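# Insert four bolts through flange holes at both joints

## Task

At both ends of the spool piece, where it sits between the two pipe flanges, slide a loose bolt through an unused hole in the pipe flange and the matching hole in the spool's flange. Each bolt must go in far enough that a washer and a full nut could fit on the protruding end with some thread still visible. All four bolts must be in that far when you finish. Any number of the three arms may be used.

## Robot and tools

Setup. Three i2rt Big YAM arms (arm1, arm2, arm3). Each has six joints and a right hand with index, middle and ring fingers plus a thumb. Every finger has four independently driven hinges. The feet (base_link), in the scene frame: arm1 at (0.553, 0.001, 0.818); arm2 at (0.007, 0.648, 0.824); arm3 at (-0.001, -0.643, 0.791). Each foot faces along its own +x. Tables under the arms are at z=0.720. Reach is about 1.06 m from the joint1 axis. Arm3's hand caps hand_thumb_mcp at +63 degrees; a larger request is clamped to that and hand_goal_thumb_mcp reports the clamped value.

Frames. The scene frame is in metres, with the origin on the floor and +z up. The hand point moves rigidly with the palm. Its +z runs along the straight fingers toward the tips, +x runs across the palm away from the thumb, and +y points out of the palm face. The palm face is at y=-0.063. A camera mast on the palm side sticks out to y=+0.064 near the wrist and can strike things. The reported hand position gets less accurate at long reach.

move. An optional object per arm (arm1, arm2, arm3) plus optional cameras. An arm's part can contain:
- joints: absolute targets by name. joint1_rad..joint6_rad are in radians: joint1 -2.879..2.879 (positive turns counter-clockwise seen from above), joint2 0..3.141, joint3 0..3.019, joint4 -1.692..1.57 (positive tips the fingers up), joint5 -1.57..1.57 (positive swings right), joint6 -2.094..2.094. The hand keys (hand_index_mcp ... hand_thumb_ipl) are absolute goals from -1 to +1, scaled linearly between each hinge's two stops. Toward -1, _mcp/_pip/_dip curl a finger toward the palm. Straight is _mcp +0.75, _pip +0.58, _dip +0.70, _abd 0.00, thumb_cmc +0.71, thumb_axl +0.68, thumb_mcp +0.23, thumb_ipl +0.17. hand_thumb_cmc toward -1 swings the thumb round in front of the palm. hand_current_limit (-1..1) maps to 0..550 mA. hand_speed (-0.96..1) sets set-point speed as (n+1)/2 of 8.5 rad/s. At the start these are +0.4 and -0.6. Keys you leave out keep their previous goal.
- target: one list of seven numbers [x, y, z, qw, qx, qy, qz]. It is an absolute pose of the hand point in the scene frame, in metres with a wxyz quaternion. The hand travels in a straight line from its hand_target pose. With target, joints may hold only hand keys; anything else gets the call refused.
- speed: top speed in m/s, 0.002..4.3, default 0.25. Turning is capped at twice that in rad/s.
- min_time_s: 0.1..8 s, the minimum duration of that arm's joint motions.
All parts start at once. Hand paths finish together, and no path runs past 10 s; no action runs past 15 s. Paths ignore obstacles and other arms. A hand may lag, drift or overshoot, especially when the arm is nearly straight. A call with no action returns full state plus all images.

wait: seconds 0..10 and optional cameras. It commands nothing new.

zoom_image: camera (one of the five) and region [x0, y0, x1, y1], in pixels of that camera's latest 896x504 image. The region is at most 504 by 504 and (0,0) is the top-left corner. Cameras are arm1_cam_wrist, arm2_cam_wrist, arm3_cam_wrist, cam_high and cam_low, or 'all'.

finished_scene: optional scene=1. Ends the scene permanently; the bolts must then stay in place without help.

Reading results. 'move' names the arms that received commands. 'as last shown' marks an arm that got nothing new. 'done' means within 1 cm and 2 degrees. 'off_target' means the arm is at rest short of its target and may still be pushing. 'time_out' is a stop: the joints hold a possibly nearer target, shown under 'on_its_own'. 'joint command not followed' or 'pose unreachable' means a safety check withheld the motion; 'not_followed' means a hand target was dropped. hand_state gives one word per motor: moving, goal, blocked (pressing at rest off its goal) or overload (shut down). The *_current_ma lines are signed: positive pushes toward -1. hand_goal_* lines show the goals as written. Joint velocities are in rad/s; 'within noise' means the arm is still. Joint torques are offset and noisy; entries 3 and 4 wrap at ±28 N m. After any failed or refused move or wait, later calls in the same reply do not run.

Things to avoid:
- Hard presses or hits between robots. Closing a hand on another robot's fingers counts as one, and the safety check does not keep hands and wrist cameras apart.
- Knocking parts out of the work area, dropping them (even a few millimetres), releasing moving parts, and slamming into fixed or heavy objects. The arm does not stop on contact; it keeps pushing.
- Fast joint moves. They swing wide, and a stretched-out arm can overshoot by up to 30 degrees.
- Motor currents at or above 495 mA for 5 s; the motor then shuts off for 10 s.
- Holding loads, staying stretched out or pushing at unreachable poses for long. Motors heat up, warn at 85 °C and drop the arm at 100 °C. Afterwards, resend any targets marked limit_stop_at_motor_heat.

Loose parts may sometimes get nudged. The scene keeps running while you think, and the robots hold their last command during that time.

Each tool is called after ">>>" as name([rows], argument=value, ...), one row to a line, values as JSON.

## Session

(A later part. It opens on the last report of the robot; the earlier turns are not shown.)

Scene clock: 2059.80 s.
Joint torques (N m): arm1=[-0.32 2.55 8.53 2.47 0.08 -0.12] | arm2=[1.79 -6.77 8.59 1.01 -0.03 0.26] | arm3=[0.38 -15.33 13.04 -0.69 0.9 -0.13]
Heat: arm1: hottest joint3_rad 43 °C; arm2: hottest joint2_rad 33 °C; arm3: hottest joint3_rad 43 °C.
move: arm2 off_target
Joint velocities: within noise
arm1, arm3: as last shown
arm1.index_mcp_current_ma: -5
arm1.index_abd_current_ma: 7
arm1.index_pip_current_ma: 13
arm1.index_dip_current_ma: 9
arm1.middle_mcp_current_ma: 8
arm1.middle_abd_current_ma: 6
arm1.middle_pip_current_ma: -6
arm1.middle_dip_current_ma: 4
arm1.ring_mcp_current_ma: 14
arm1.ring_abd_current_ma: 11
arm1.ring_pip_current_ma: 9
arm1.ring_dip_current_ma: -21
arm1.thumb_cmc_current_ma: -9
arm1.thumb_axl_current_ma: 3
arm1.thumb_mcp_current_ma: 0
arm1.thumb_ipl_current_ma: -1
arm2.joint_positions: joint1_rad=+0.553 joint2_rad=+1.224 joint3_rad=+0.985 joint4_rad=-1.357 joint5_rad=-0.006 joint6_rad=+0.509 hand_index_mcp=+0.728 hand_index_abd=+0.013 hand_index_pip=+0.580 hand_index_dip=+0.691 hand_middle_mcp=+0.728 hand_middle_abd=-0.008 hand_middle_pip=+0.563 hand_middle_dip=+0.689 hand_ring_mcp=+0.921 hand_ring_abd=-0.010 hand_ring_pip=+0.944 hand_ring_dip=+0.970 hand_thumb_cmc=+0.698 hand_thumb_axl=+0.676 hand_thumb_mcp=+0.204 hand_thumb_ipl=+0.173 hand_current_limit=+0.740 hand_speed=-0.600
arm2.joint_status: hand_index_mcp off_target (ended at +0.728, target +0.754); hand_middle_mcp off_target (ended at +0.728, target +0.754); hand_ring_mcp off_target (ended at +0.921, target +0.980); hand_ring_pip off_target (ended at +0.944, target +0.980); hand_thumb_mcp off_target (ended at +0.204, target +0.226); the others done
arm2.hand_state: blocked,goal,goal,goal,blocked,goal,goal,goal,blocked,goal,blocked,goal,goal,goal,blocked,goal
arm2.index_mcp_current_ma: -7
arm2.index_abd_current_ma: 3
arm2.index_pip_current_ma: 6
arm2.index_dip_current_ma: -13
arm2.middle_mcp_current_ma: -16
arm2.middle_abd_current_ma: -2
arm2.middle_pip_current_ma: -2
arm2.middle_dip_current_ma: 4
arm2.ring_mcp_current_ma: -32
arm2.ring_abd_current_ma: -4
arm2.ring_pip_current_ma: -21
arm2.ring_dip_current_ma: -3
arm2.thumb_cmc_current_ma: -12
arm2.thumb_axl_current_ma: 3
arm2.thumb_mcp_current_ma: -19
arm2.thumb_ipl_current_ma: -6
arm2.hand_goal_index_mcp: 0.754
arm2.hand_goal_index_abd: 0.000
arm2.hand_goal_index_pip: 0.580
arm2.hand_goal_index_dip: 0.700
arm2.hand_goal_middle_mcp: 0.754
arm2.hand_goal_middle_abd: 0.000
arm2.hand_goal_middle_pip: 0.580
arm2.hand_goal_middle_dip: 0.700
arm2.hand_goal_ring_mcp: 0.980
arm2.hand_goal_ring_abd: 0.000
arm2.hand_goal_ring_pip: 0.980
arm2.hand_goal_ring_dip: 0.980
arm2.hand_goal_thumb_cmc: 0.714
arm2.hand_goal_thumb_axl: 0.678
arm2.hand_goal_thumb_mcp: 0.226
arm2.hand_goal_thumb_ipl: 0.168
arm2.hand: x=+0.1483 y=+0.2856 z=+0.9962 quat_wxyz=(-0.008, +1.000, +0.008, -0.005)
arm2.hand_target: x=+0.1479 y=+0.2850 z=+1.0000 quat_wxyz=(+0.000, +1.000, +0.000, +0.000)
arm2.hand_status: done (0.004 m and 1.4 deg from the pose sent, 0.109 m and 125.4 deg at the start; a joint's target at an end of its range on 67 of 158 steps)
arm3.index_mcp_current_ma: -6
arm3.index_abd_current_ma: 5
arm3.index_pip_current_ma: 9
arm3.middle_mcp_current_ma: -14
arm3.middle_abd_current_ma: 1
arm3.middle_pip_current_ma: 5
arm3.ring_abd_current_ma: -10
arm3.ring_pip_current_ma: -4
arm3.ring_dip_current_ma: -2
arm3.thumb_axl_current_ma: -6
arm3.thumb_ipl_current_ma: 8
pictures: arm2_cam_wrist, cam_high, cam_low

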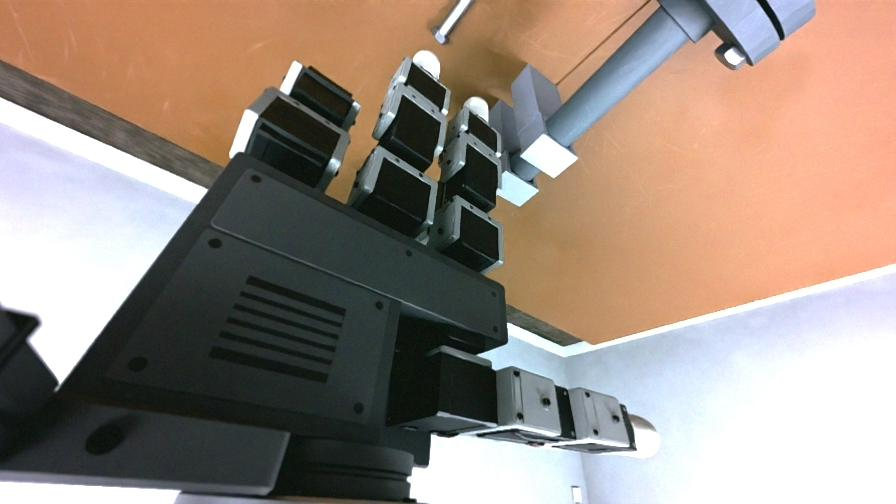

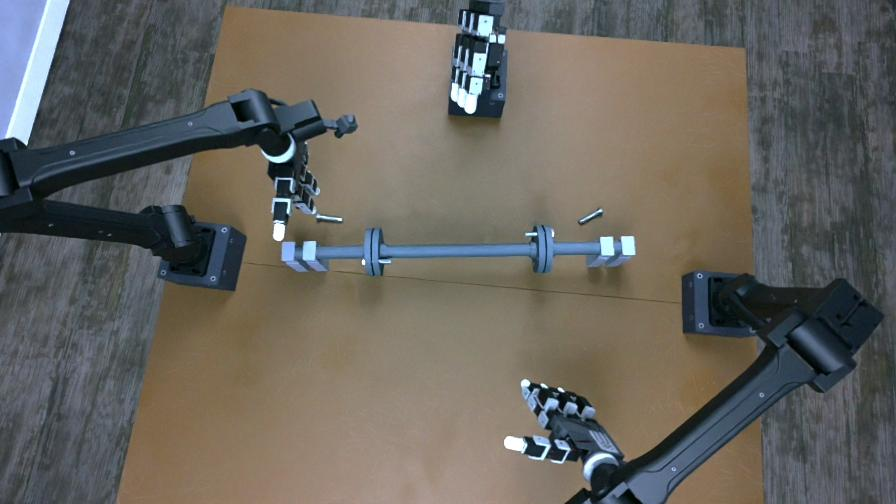

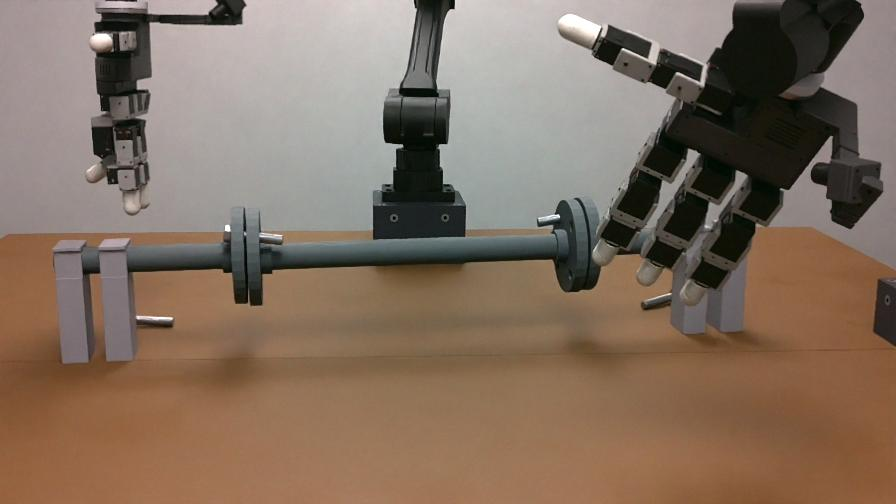

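>>> move(arm2={"target": [0.1405, 0.288, 0.89, 0.0, 1.0, 0.0, 0.0], "speed": 0.15, "joints": {"hand_index_abd": 0.1, "hand_middle_abd": -0.1, "hand_index_mcp": 0.77, "hand_middle_mcp": 0.77}}, cameras=["cam_high", "cam_low", "arm2_cam_wrist"])

>>> zoom_image(camera="cam_high", region=[280, 170, 380, 250])

>>> zoom_image(camera="arm2_cam_wrist", region=[340, 0, 560, 180])

>>> zoom_image(camera="cam_low", region=[40, 150, 240, 370])

Scene clock: 2119.00 s.
Joint torques (N m): arm1=[-0.32 2.61 8.53 2.45 0.08 -0.12] | arm2=[1.08 -5.89 8.06 1.05 -0.02 0.16] | arm3=[0.44 -15.33 13.05 -0.7 0.89 -0.13]
Heat: arm1: hottest joint3_rad 43 °C; arm2: hottest joint2_rad 31 °C; arm3: hottest joint3_rad 43 °C.
move: arm2 off_target
Joint velocities: within noise
arm1, arm3: as last shown
arm1.index_mcp_current_ma: -3
arm1.index_abd_current_ma: -9
arm1.index_pip_current_ma: -4
arm1.index_dip_current_ma: 4
arm1.middle_mcp_current_ma: 20
arm1.middle_abd_current_ma: -13
arm1.middle_pip_current_ma: -5
arm1.middle_dip_current_ma: -2
arm1.ring_mcp_current_ma: 3
arm1.ring_abd_current_ma: 9
arm1.ring_pip_current_ma: -8
arm1.ring_dip_current_ma: -8
arm1.thumb_cmc_current_ma: 2
arm1.thumb_axl_current_ma: 14
arm1.thumb_mcp_current_ma: -12
arm1.thumb_ipl_current_ma: 1
arm2.joint_positions: joint1_rad=+0.549 joint2_rad=+1.316 joint3_rad=+0.758 joint4_rad=-1.029 joint5_rad=-0.006 joint6_rad=+0.509 hand_index_mcp=+0.749 hand_index_abd=+0.073 hand_index_pip=+0.580 hand_index_dip=+0.691 hand_middle_mcp=+0.749 hand_middle_abd=-0.076 hand_middle_pip=+0.565 hand_middle_dip=+0.689 hand_ring_mcp=+0.928 hand_ring_abd=-0.010 hand_ring_pip=+0.944 hand_ring_dip=+0.970 hand_thumb_cmc=+0.701 hand_thumb_axl=+0.676 hand_thumb_mcp=+0.204 hand_thumb_ipl=+0.173 hand_current_limit=+0.740 hand_speed=-0.600
arm2.joint_status: hand_index_mcp off_target (ended at +0.749, target +0.770); hand_index_abd off_target (ended at +0.073, target +0.100); hand_middle_mcp off_target (ended at +0.749, target +0.770); hand_middle_abd off_target (ended at -0.076, target -0.100)
arm2.hand_state: blocked,blocked,goal,goal,blocked,blocked,goal,goal,blocked,goal,blocked,goal,goal,goal,blocked,goal
arm2.index_mcp_current_ma: 0
arm2.index_abd_current_ma: 2
arm2.index_pip_current_ma: 5
arm2.index_dip_current_ma: -7
arm2.middle_mcp_current_ma: -16
arm2.middle_abd_current_ma: 10
arm2.middle_pip_current_ma: -9
arm2.middle_dip_current_ma: 4
arm2.ring_mcp_current_ma: -27
arm2.ring_abd_current_ma: -12
arm2.ring_pip_current_ma: -24
arm2.ring_dip_current_ma: -3
arm2.thumb_cmc_current_ma: -9
arm2.thumb_axl_current_ma: -5
arm2.thumb_mcp_current_ma: -19
arm2.thumb_ipl_current_ma: -8
arm2.hand_goal_index_mcp: 0.770
arm2.hand_goal_index_abd: 0.100
arm2.hand_goal_index_pip: 0.580
arm2.hand_goal_index_dip: 0.700
arm2.hand_goal_middle_mcp: 0.770
arm2.hand_goal_middle_abd: -0.100
arm2.hand_goal_middle_pip: 0.580
arm2.hand_goal_middle_dip: 0.700
arm2.hand_goal_ring_mcp: 0.980
arm2.hand_goal_ring_abd: 0.000
arm2.hand_goal_ring_pip: 0.980
arm2.hand_goal_ring_dip: 0.980
arm2.hand_goal_thumb_cmc: 0.714
arm2.hand_goal_thumb_axl: 0.678
arm2.hand_goal_thumb_mcp: 0.226
arm2.hand_goal_thumb_ipl: 0.168
arm2.hand: x=+0.1417 y=+0.2926 z=+0.8891 quat_wxyz=(-0.005, +1.000, +0.006, -0.002)
arm2.hand_target: x=+0.1406 y=+0.2880 z=+0.8901 quat_wxyz=(+0.000, +1.000, +0.000, +0.000)
arm2.hand_status: done (0.005 m and 0.9 deg from the pose sent, 0.107 m and 1.4 deg at the start)
arm3.index_mcp_current_ma: -3
arm3.index_dip_current_ma: 8
arm3.middle_mcp_current_ma: -13
arm3.middle_abd_current_ma: 6
arm3.middle_pip_current_ma: 10
arm3.ring_abd_current_ma: -5
arm3.ring_pip_current_ma: -6
arm3.ring_dip_current_ma: 0
arm3.thumb_cmc_current_ma: 6
arm3.thumb_axl_current_ma: 0
arm3.thumb_mcp_current_ma: -3
arm3.thumb_ipl_current_ma: 5
pictures: arm2_cam_wrist, cam_high, cam_low

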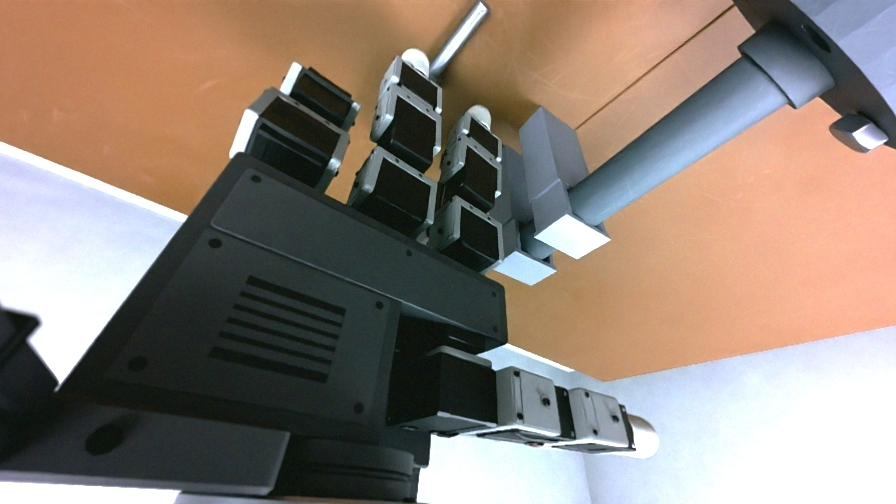

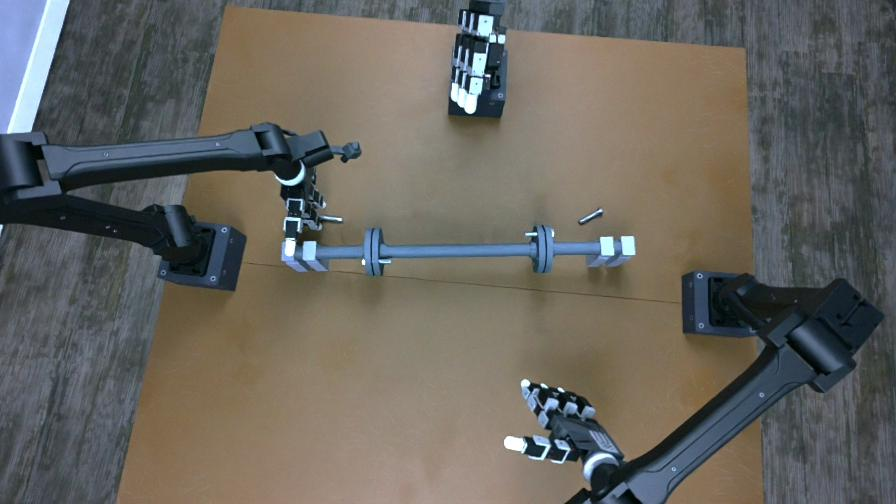

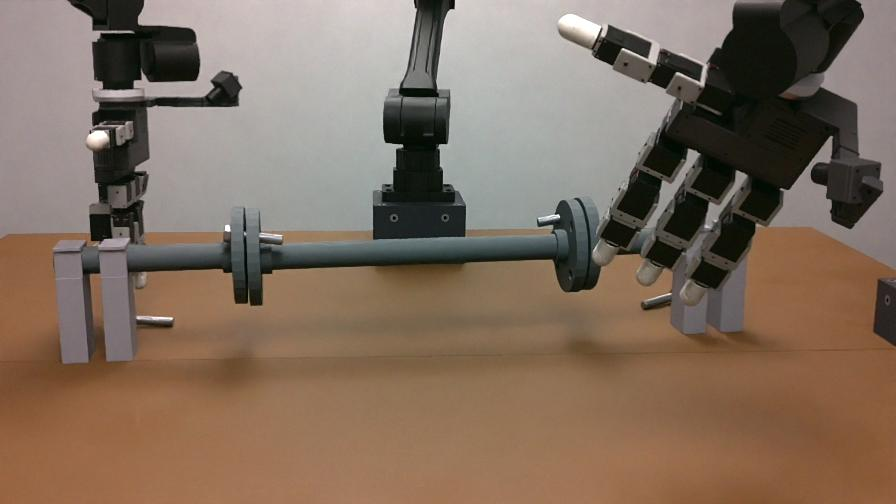

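Scaled by 5.040.

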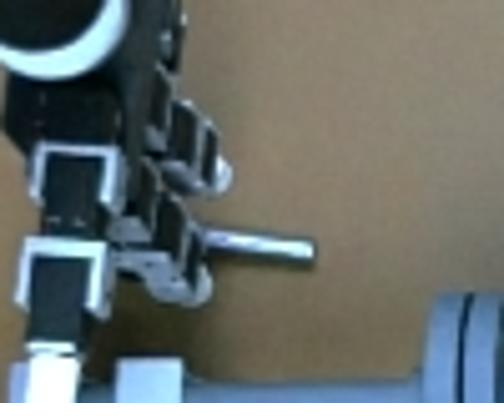

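Scaled by 2.291.

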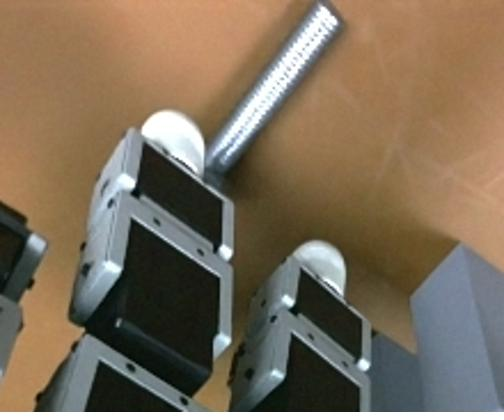

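Scaled by 2.291.

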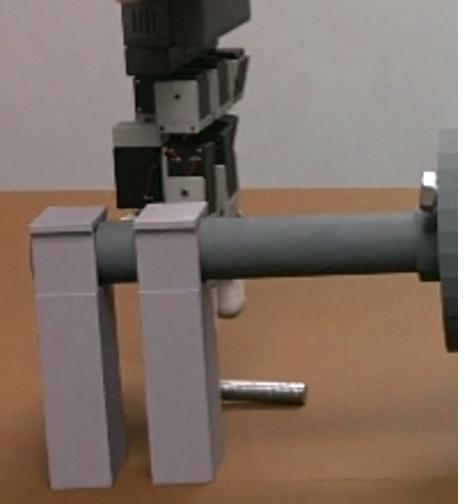

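>>> move(arm2={"target": [0.1485, 0.2825, 0.86, 0.0, 1.0, 0.0, 0.0], "speed": 0.1}, cameras=["cam_high", "cam_low", "arm2_cam_wrist"])

>>> zoom_image(camera="cam_high", region=[280, 170, 380, 250])

>>> zoom_image(camera="arm2_cam_wrist", region=[340, 0, 560, 180])

>>> zoom_image(camera="cam_low", region=[40, 200, 240, 370])

Scene clock: 2148.57 s.
Joint torques (N m): arm1=[-0.38 2.61 8.53 2.45 0.08 -0.12] | arm2=[2.14 -6.3 7.32 1.05 -0.03 0.32] | arm3=[0.38 -15.27 13.05 -0.72 0.89 -0.12]
Heat: arm1: hottest joint3_rad 43 °C; arm2: hottest joint2_rad 31 °C; arm3: hottest joint3_rad 43 °C.
move: arm2 done
Joint velocities: within noise
arm1, arm3: as last shown
arm1.index_mcp_current_ma: -18
arm1.index_abd_current_ma: -16
arm1.index_pip_current_ma: 20
arm1.index_dip_current_ma: 8
arm1.middle_mcp_current_ma: 12
arm1.middle_abd_current_ma: -6
arm1.middle_pip_current_ma: -4
arm1.middle_dip_current_ma: -5
arm1.ring_mcp_current_ma: -7
arm1.ring_abd_current_ma: -6
arm1.ring_pip_current_ma: 21
arm1.ring_dip_current_ma: 3
arm1.thumb_cmc_current_ma: 5
arm1.thumb_axl_current_ma: -5
arm1.thumb_mcp_current_ma: 10
arm1.thumb_ipl_current_ma: 3
arm2.joint_positions: joint1_rad=+0.549 joint2_rad=+1.392 joint3_rad=+0.741 joint4_rad=-0.930 joint5_rad=-0.006 joint6_rad=+0.509 hand_index_mcp=+0.749 hand_index_abd=+0.073 hand_index_pip=+0.580 hand_index_dip=+0.691 hand_middle_mcp=+0.750 hand_middle_abd=-0.076 hand_middle_pip=+0.565 hand_middle_dip=+0.689 hand_ring_mcp=+0.928 hand_ring_abd=-0.010 hand_ring_pip=+0.944 hand_ring_dip=+0.970 hand_thumb_cmc=+0.702 hand_thumb_axl=+0.676 hand_thumb_mcp=+0.204 hand_thumb_ipl=+0.173 hand_current_limit=+0.740 hand_speed=-0.600
arm2.joint_status: not commanded
arm2.hand_state: blocked,blocked,goal,goal,blocked,blocked,goal,goal,blocked,goal,blocked,goal,goal,goal,blocked,goal
arm2.index_mcp_current_ma: -2
arm2.index_abd_current_ma: -3
arm2.index_pip_current_ma: 5
arm2.index_dip_current_ma: -7
arm2.middle_mcp_current_ma: -13
arm2.middle_abd_current_ma: 6
arm2.middle_pip_current_ma: 1
arm2.middle_dip_current_ma: 4
arm2.ring_mcp_current_ma: -23
arm2.ring_abd_current_ma: -5
arm2.ring_pip_current_ma: -19
arm2.ring_dip_current_ma: 0
arm2.thumb_cmc_current_ma: -16
arm2.thumb_axl_current_ma: -2
arm2.thumb_mcp_current_ma: -21
arm2.thumb_ipl_current_ma: -6
arm2.hand_goal_index_mcp: 0.770
arm2.hand_goal_index_abd: 0.100
arm2.hand_goal_index_pip: 0.580
arm2.hand_goal_index_dip: 0.700
arm2.hand_goal_middle_mcp: 0.770
arm2.hand_goal_middle_abd: -0.100
arm2.hand_goal_middle_pip: 0.580
arm2.hand_goal_middle_dip: 0.700
arm2.hand_goal_ring_mcp: 0.980
arm2.hand_goal_ring_abd: 0.000
arm2.hand_goal_ring_pip: 0.980
arm2.hand_goal_ring_dip: 0.980
arm2.hand_goal_thumb_cmc: 0.714
arm2.hand_goal_thumb_axl: 0.678
arm2.hand_goal_thumb_mcp: 0.226
arm2.hand_goal_thumb_ipl: 0.168
arm2.hand: x=+0.1468 y=+0.2832 z=+0.8616 quat_wxyz=(-0.002, +1.000, +0.006, -0.001)
arm2.hand_target: x=+0.1485 y=+0.2825 z=+0.8601 quat_wxyz=(+0.000, +1.000, +0.000, +0.000)
arm2.hand_status: done (0.002 m and 0.7 deg from the pose sent, 0.032 m and 0.9 deg at the start)
arm3.index_mcp_current_ma: -5
arm3.index_abd_current_ma: -2
arm3.index_pip_current_ma: 12
arm3.index_dip_current_ma: 9
arm3.middle_mcp_current_ma: -14
arm3.middle_abd_current_ma: 1
arm3.middle_pip_current_ma: 4
arm3.middle_dip_current_ma: 4
arm3.ring_mcp_current_ma: -2
arm3.ring_abd_current_ma: -6
arm3.ring_dip_current_ma: -1
arm3.thumb_cmc_current_ma: 3
arm3.thumb_axl_current_ma: -6
arm3.thumb_mcp_current_ma: 2
arm3.thumb_ipl_current_ma: 9
pictures: arm2_cam_wrist, cam_high, cam_low

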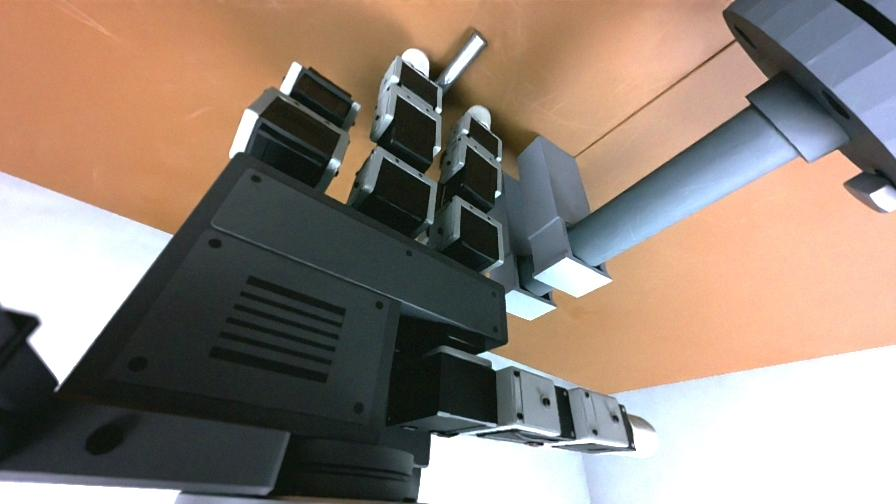

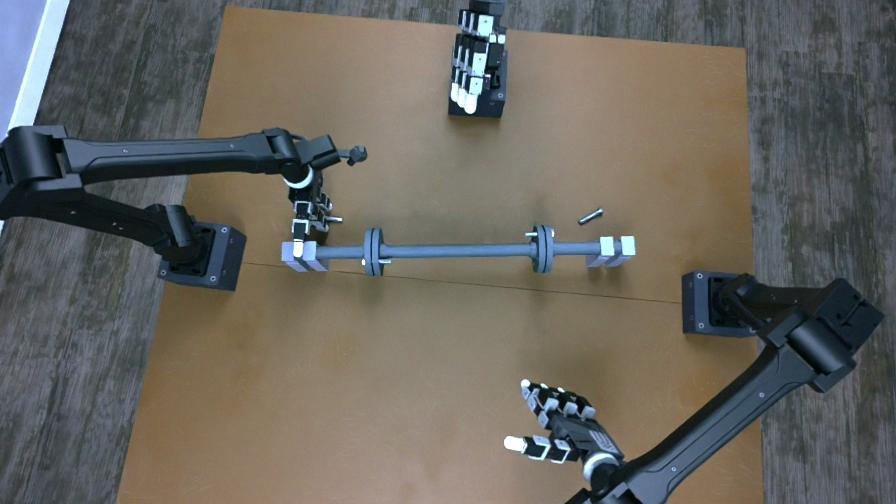

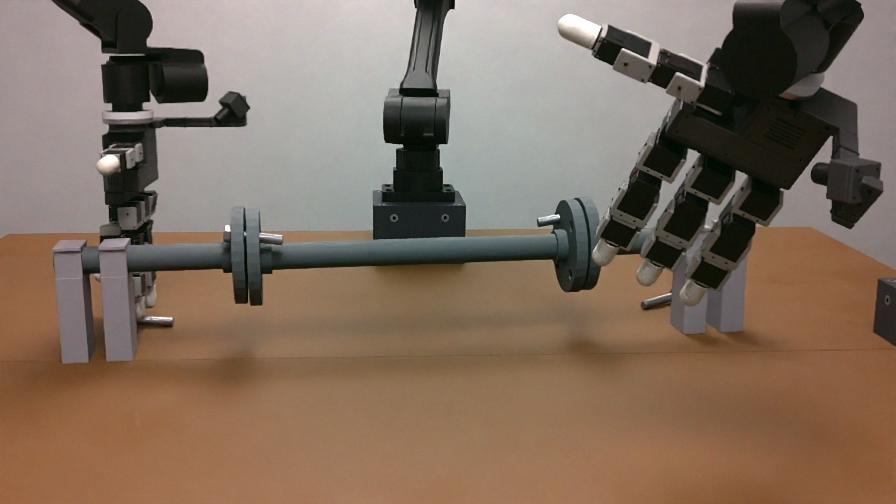

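Scaled by 5.040.

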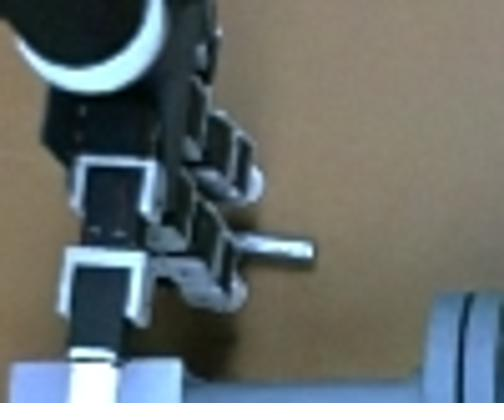

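Scaled by 2.291.

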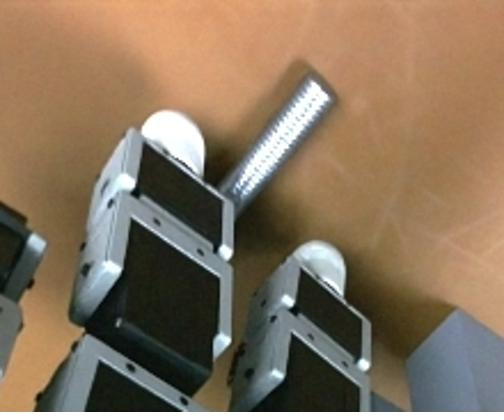

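Scaled by 2.520.

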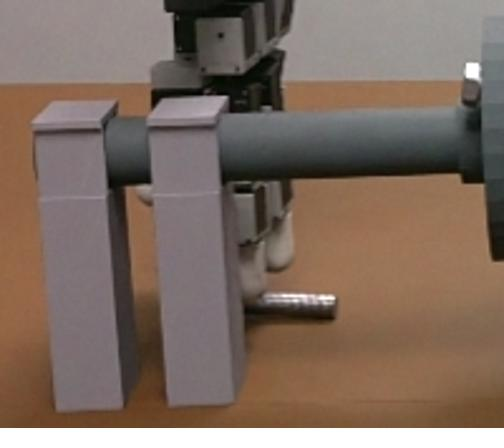

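>>> move(arm2={"target": [0.1525, 0.2855, 0.848, 0.0, 1.0, 0.0, 0.0], "speed": 0.05}, cameras=["cam_high", "cam_low", "arm2_cam_wrist"])

>>> zoom_image(camera="cam_high", region=[280, 170, 380, 250])

>>> zoom_image(camera="arm2_cam_wrist", region=[340, 0, 560, 180])

>>> zoom_image(camera="cam_low", region=[100, 250, 200, 350])

Scene clock: 2163.63 s.
Joint torques (N m): arm1=[-0.38 2.61 8.51 2.45 0.08 -0.12] | arm2=[2.2 -6.01 7.04 1.06 -0.03 0.31] | arm3=[0.32 -15.38 13.04 -0.7 0.89 -0.13]
Heat: arm1: hottest joint3_rad 43 °C; arm2: hottest joint2_rad 31 °C; arm3: hottest joint3_rad 43 °C.
move: arm2 done
Joint velocities: within noise
arm1, arm3: as last shown
arm1.index_mcp_current_ma: 5
arm1.index_abd_current_ma: 9
arm1.index_pip_current_ma: -7
arm1.index_dip_current_ma: -1
arm1.middle_mcp_current_ma: -2
arm1.middle_abd_current_ma: -29
arm1.middle_pip_current_ma: -9
arm1.middle_dip_current_ma: 12
arm1.ring_mcp_current_ma: 12
arm1.ring_abd_current_ma: 24
arm1.ring_pip_current_ma: -13
arm1.ring_dip_current_ma: -4
arm1.thumb_cmc_current_ma: 12
arm1.thumb_mcp_current_ma: 5
arm1.thumb_ipl_current_ma: 12
arm2.joint_positions: joint1_rad=+0.564 joint2_rad=+1.409 joint3_rad=+0.726 joint4_rad=-0.890 joint5_rad=-0.006 joint6_rad=+0.525 hand_index_mcp=+0.749 hand_index_abd=+0.073 hand_index_pip=+0.580 hand_index_dip=+0.691 hand_middle_mcp=+0.750 hand_middle_abd=-0.076 hand_middle_pip=+0.565 hand_middle_dip=+0.689 hand_ring_mcp=+0.928 hand_ring_abd=-0.010 hand_ring_pip=+0.944 hand_ring_dip=+0.970 hand_thumb_cmc=+0.702 hand_thumb_axl=+0.676 hand_thumb_mcp=+0.204 hand_thumb_ipl=+0.173 hand_current_limit=+0.740 hand_speed=-0.600
arm2.joint_status: not commanded
arm2.hand_state: blocked,blocked,goal,goal,blocked,blocked,goal,goal,blocked,goal,blocked,goal,goal,goal,blocked,goal
arm2.index_mcp_current_ma: -3
arm2.index_abd_current_ma: 1
arm2.index_pip_current_ma: 7
arm2.index_dip_current_ma: -5
arm2.middle_mcp_current_ma: -18
arm2.middle_abd_current_ma: 19
arm2.middle_pip_current_ma: -4
arm2.middle_dip_current_ma: 8
arm2.ring_mcp_current_ma: -23
arm2.ring_abd_current_ma: -9
arm2.ring_pip_current_ma: -27
arm2.ring_dip_current_ma: -2
arm2.thumb_cmc_current_ma: -8
arm2.thumb_axl_current_ma: 1
arm2.thumb_mcp_current_ma: -23
arm2.thumb_ipl_current_ma: -4
arm2.hand_goal_index_mcp: 0.770
arm2.hand_goal_index_abd: 0.100
arm2.hand_goal_index_pip: 0.580
arm2.hand_goal_index_dip: 0.700
arm2.hand_goal_middle_mcp: 0.770
arm2.hand_goal_middle_abd: -0.100
arm2.hand_goal_middle_pip: 0.580
arm2.hand_goal_middle_dip: 0.700
arm2.hand_goal_ring_mcp: 0.980
arm2.hand_goal_ring_abd: 0.000
arm2.hand_goal_ring_pip: 0.980
arm2.hand_goal_ring_dip: 0.980
arm2.hand_goal_thumb_cmc: 0.714
arm2.hand_goal_thumb_axl: 0.678
arm2.hand_goal_thumb_mcp: 0.226
arm2.hand_goal_thumb_ipl: 0.168
arm2.hand: x=+0.1511 y=+0.2850 z=+0.8519 quat_wxyz=(+0.001, +1.000, +0.005, +0.001)
arm2.hand_target: x=+0.1525 y=+0.2855 z=+0.8481 quat_wxyz=(+0.000, +1.000, +0.000, +0.000)
arm2.hand_status: done (0.004 m and 0.6 deg from the pose sent, 0.015 m and 0.7 deg at the start)
arm3.index_mcp_current_ma: -1
arm3.index_abd_current_ma: 7
arm3.index_pip_current_ma: 5
arm3.index_dip_current_ma: 7
arm3.middle_abd_current_ma: -1
arm3.middle_pip_current_ma: 5
arm3.middle_dip_current_ma: 2
arm3.ring_mcp_current_ma: -9
arm3.ring_abd_current_ma: -5
arm3.ring_pip_current_ma: -3
arm3.ring_dip_current_ma: 1
arm3.thumb_axl_current_ma: -2
arm3.thumb_mcp_current_ma: 4
arm3.thumb_ipl_current_ma: 6
pictures: arm2_cam_wrist, cam_high, cam_low

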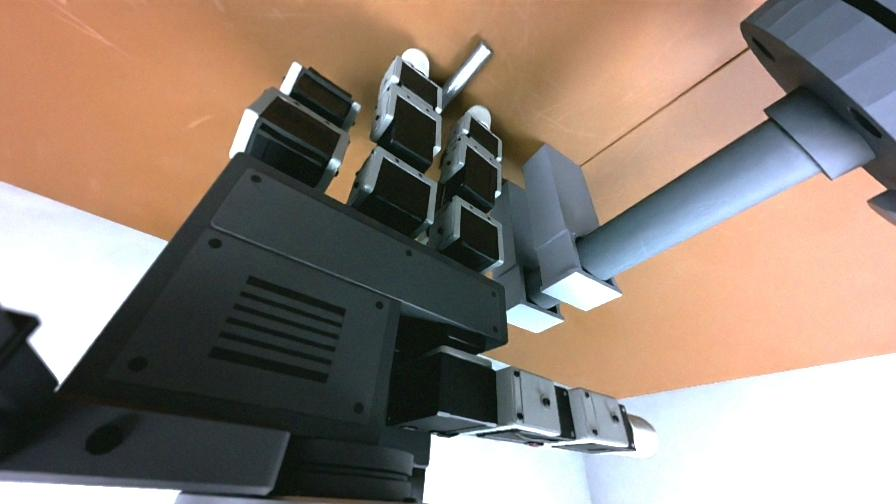

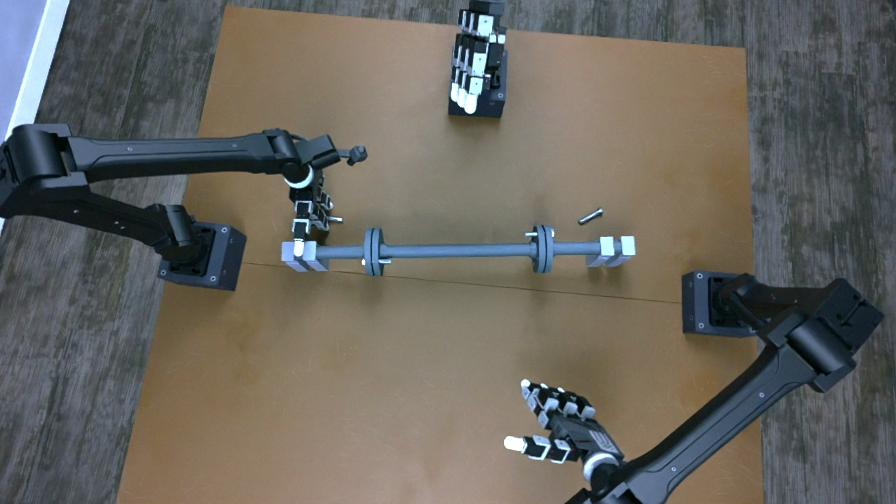

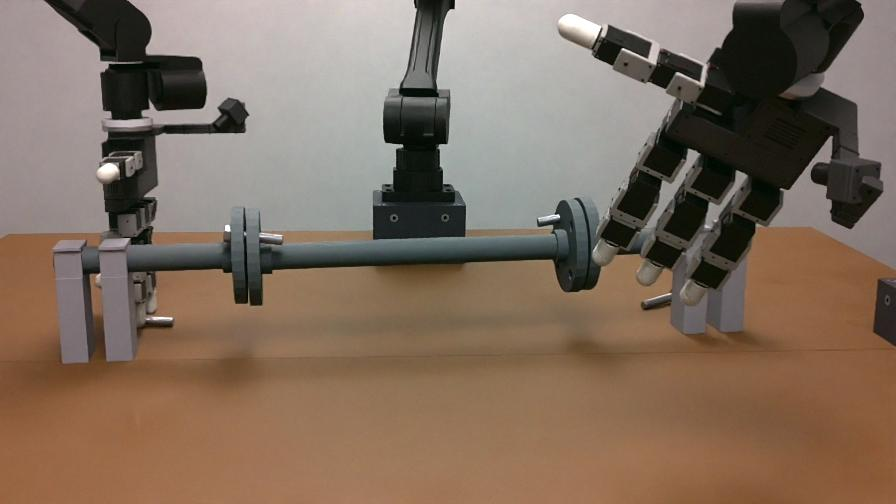

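Scaled by 5.040.

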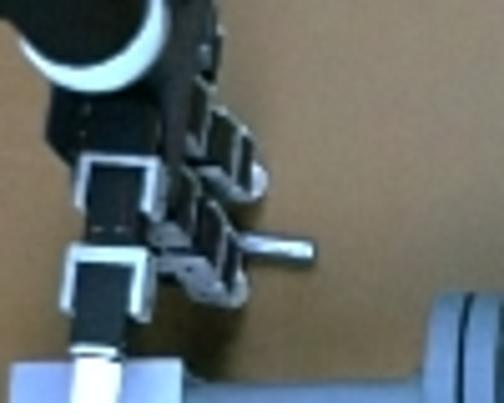

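Scaled by 2.291.

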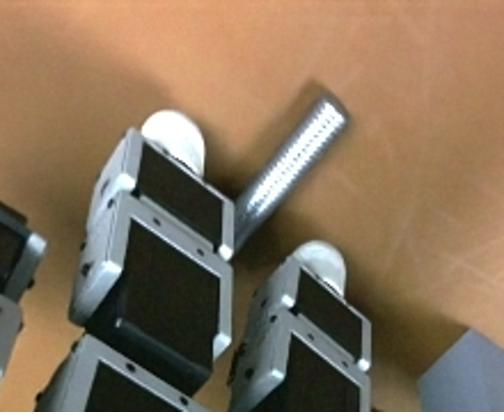

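Scaled by 5.040.

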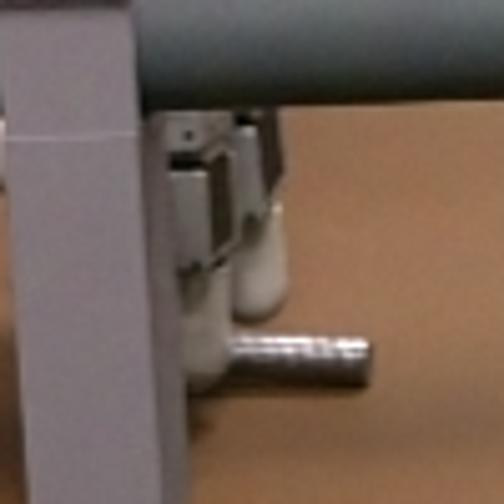

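>>> move(arm2={"target": [0.1525, 0.287, 0.839, 0.0, 1.0, 0.0, 0.0], "speed": 0.04}, cameras=["cam_high", "cam_low", "arm2_cam_wrist"])

>>> zoom_image(camera="cam_high", region=[280, 170, 380, 250])

>>> zoom_image(camera="arm2_cam_wrist", region=[340, 0, 560, 180])

>>> zoom_image(camera="cam_low", region=[100, 250, 200, 350])

Scene clock: 2181.50 s.
Joint torques (N m): arm1=[-0.38 2.61 8.53 2.47 0.08 -0.11] | arm2=[2.26 -5.83 6.75 1.11 -0.05 0.32] | arm3=[0.38 -15.27 13.04 -0.7 0.89 -0.13]
Heat: arm1: hottest joint3_rad 43 °C; arm2: hottest joint2_rad 31 °C; arm3: hottest joint3_rad 43 °C.
move: arm2 done
Joint velocities: within noise
arm1, arm3: as last shown
arm1.index_mcp_current_ma: 0
arm1.index_abd_current_ma: -5
arm1.index_pip_current_ma: 13
arm1.index_dip_current_ma: -12
arm1.middle_mcp_current_ma: 11
arm1.middle_abd_current_ma: -10
arm1.middle_dip_current_ma: -15
arm1.ring_mcp_current_ma: 19
arm1.ring_abd_current_ma: 2
arm1.ring_pip_current_ma: -11
arm1.thumb_cmc_current_ma: -1
arm1.thumb_axl_current_ma: -10
arm1.thumb_mcp_current_ma: 2
arm1.thumb_ipl_current_ma: 16
arm2.joint_positions: joint1_rad=+0.566 joint2_rad=+1.422 joint3_rad=+0.713 joint4_rad=-0.861 joint5_rad=-0.006 joint6_rad=+0.527 hand_index_mcp=+0.750 hand_index_abd=+0.079 hand_index_pip=+0.585 hand_index_dip=+0.695 hand_middle_mcp=+0.750 hand_middle_abd=-0.076 hand_middle_pip=+0.566 hand_middle_dip=+0.689 hand_ring_mcp=+0.928 hand_ring_abd=-0.010 hand_ring_pip=+0.944 hand_ring_dip=+0.970 hand_thumb_cmc=+0.704 hand_thumb_axl=+0.676 hand_thumb_mcp=+0.204 hand_thumb_ipl=+0.173 hand_current_limit=+0.740 hand_speed=-0.600
arm2.joint_status: not commanded
arm2.hand_state: blocked,blocked,goal,goal,blocked,blocked,goal,goal,blocked,goal,blocked,goal,goal,goal,blocked,goal
arm2.index_mcp_current_ma: 0
arm2.index_abd_current_ma: 2
arm2.index_pip_current_ma: 10
arm2.index_dip_current_ma: -6
arm2.middle_mcp_current_ma: -13
arm2.middle_abd_current_ma: 12
arm2.middle_pip_current_ma: -4
arm2.middle_dip_current_ma: 3
arm2.ring_mcp_current_ma: -29
arm2.ring_abd_current_ma: -7
arm2.ring_pip_current_ma: -24
arm2.ring_dip_current_ma: -4
arm2.thumb_cmc_current_ma: -9
arm2.thumb_axl_current_ma: -2
arm2.thumb_mcp_current_ma: -21
arm2.thumb_ipl_current_ma: -11
arm2.hand_goal_index_mcp: 0.770
arm2.hand_goal_index_abd: 0.100
arm2.hand_goal_index_pip: 0.580
arm2.hand_goal_index_dip: 0.700
arm2.hand_goal_middle_mcp: 0.770
arm2.hand_goal_middle_abd: -0.100
arm2.hand_goal_middle_pip: 0.580
arm2.hand_goal_middle_dip: 0.700
arm2.hand_goal_ring_mcp: 0.980
arm2.hand_goal_ring_abd: 0.000
arm2.hand_goal_ring_pip: 0.980
arm2.hand_goal_ring_dip: 0.980
arm2.hand_goal_thumb_cmc: 0.714
arm2.hand_goal_thumb_axl: 0.678
arm2.hand_goal_thumb_mcp: 0.226
arm2.hand_goal_thumb_ipl: 0.168
arm2.hand: x=+0.1514 y=+0.2853 z=+0.8449 quat_wxyz=(+0.003, +1.000, +0.005, +0.002)
arm2.hand_target: x=+0.1525 y=+0.2870 z=+0.8391 quat_wxyz=(+0.000, +1.000, +0.000, +0.000)
arm2.hand_status: done (0.006 m and 0.7 deg from the pose sent, 0.013 m and 0.6 deg at the start)
arm3.index_abd_current_ma: 4
arm3.index_pip_current_ma: 8
arm3.middle_mcp_current_ma: -6
arm3.middle_pip_current_ma: -1
arm3.ring_mcp_current_ma: -4
arm3.ring_abd_current_ma: -6
arm3.ring_pip_current_ma: -8
arm3.ring_dip_current_ma: -5
arm3.thumb_cmc_current_ma: 0
arm3.thumb_axl_current_ma: -6
arm3.thumb_ipl_current_ma: 7
pictures: arm2_cam_wrist, cam_high, cam_low

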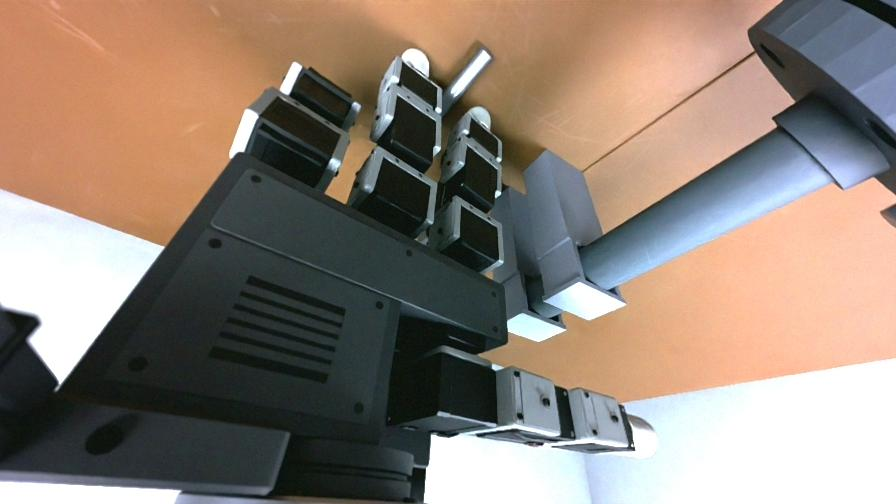

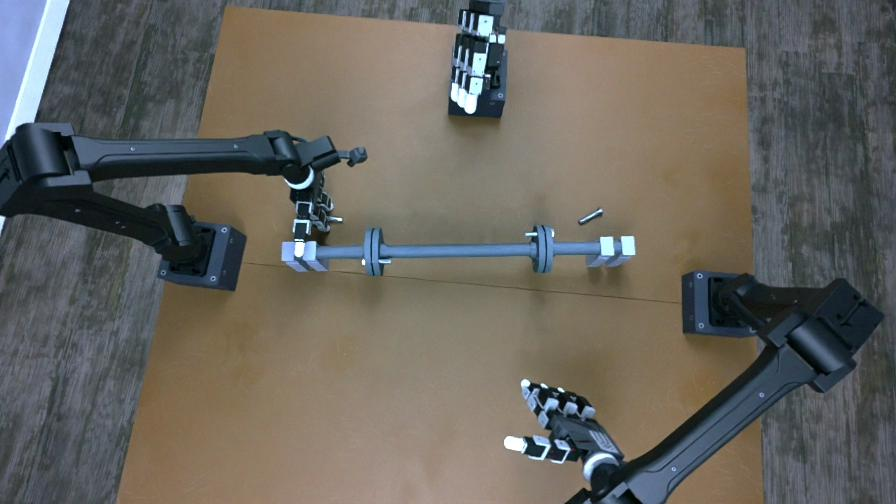

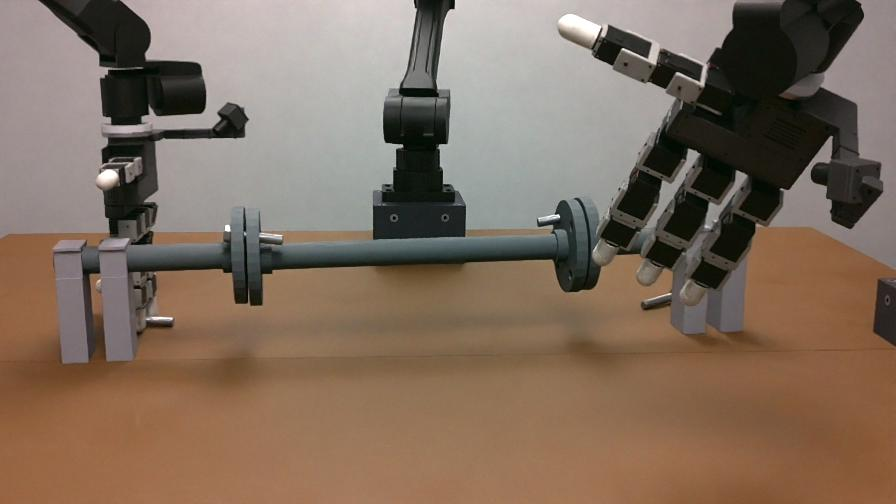

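Scaled by 5.040.

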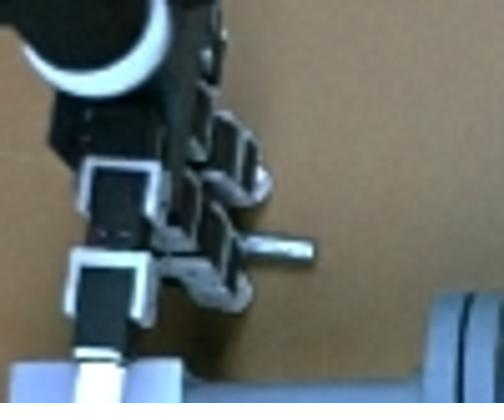

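Scaled by 2.291.

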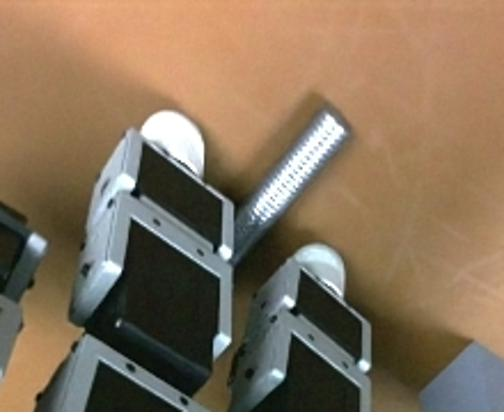

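Scaled by 5.040.

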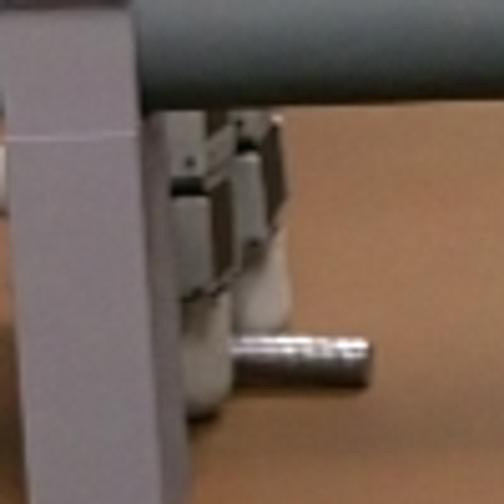

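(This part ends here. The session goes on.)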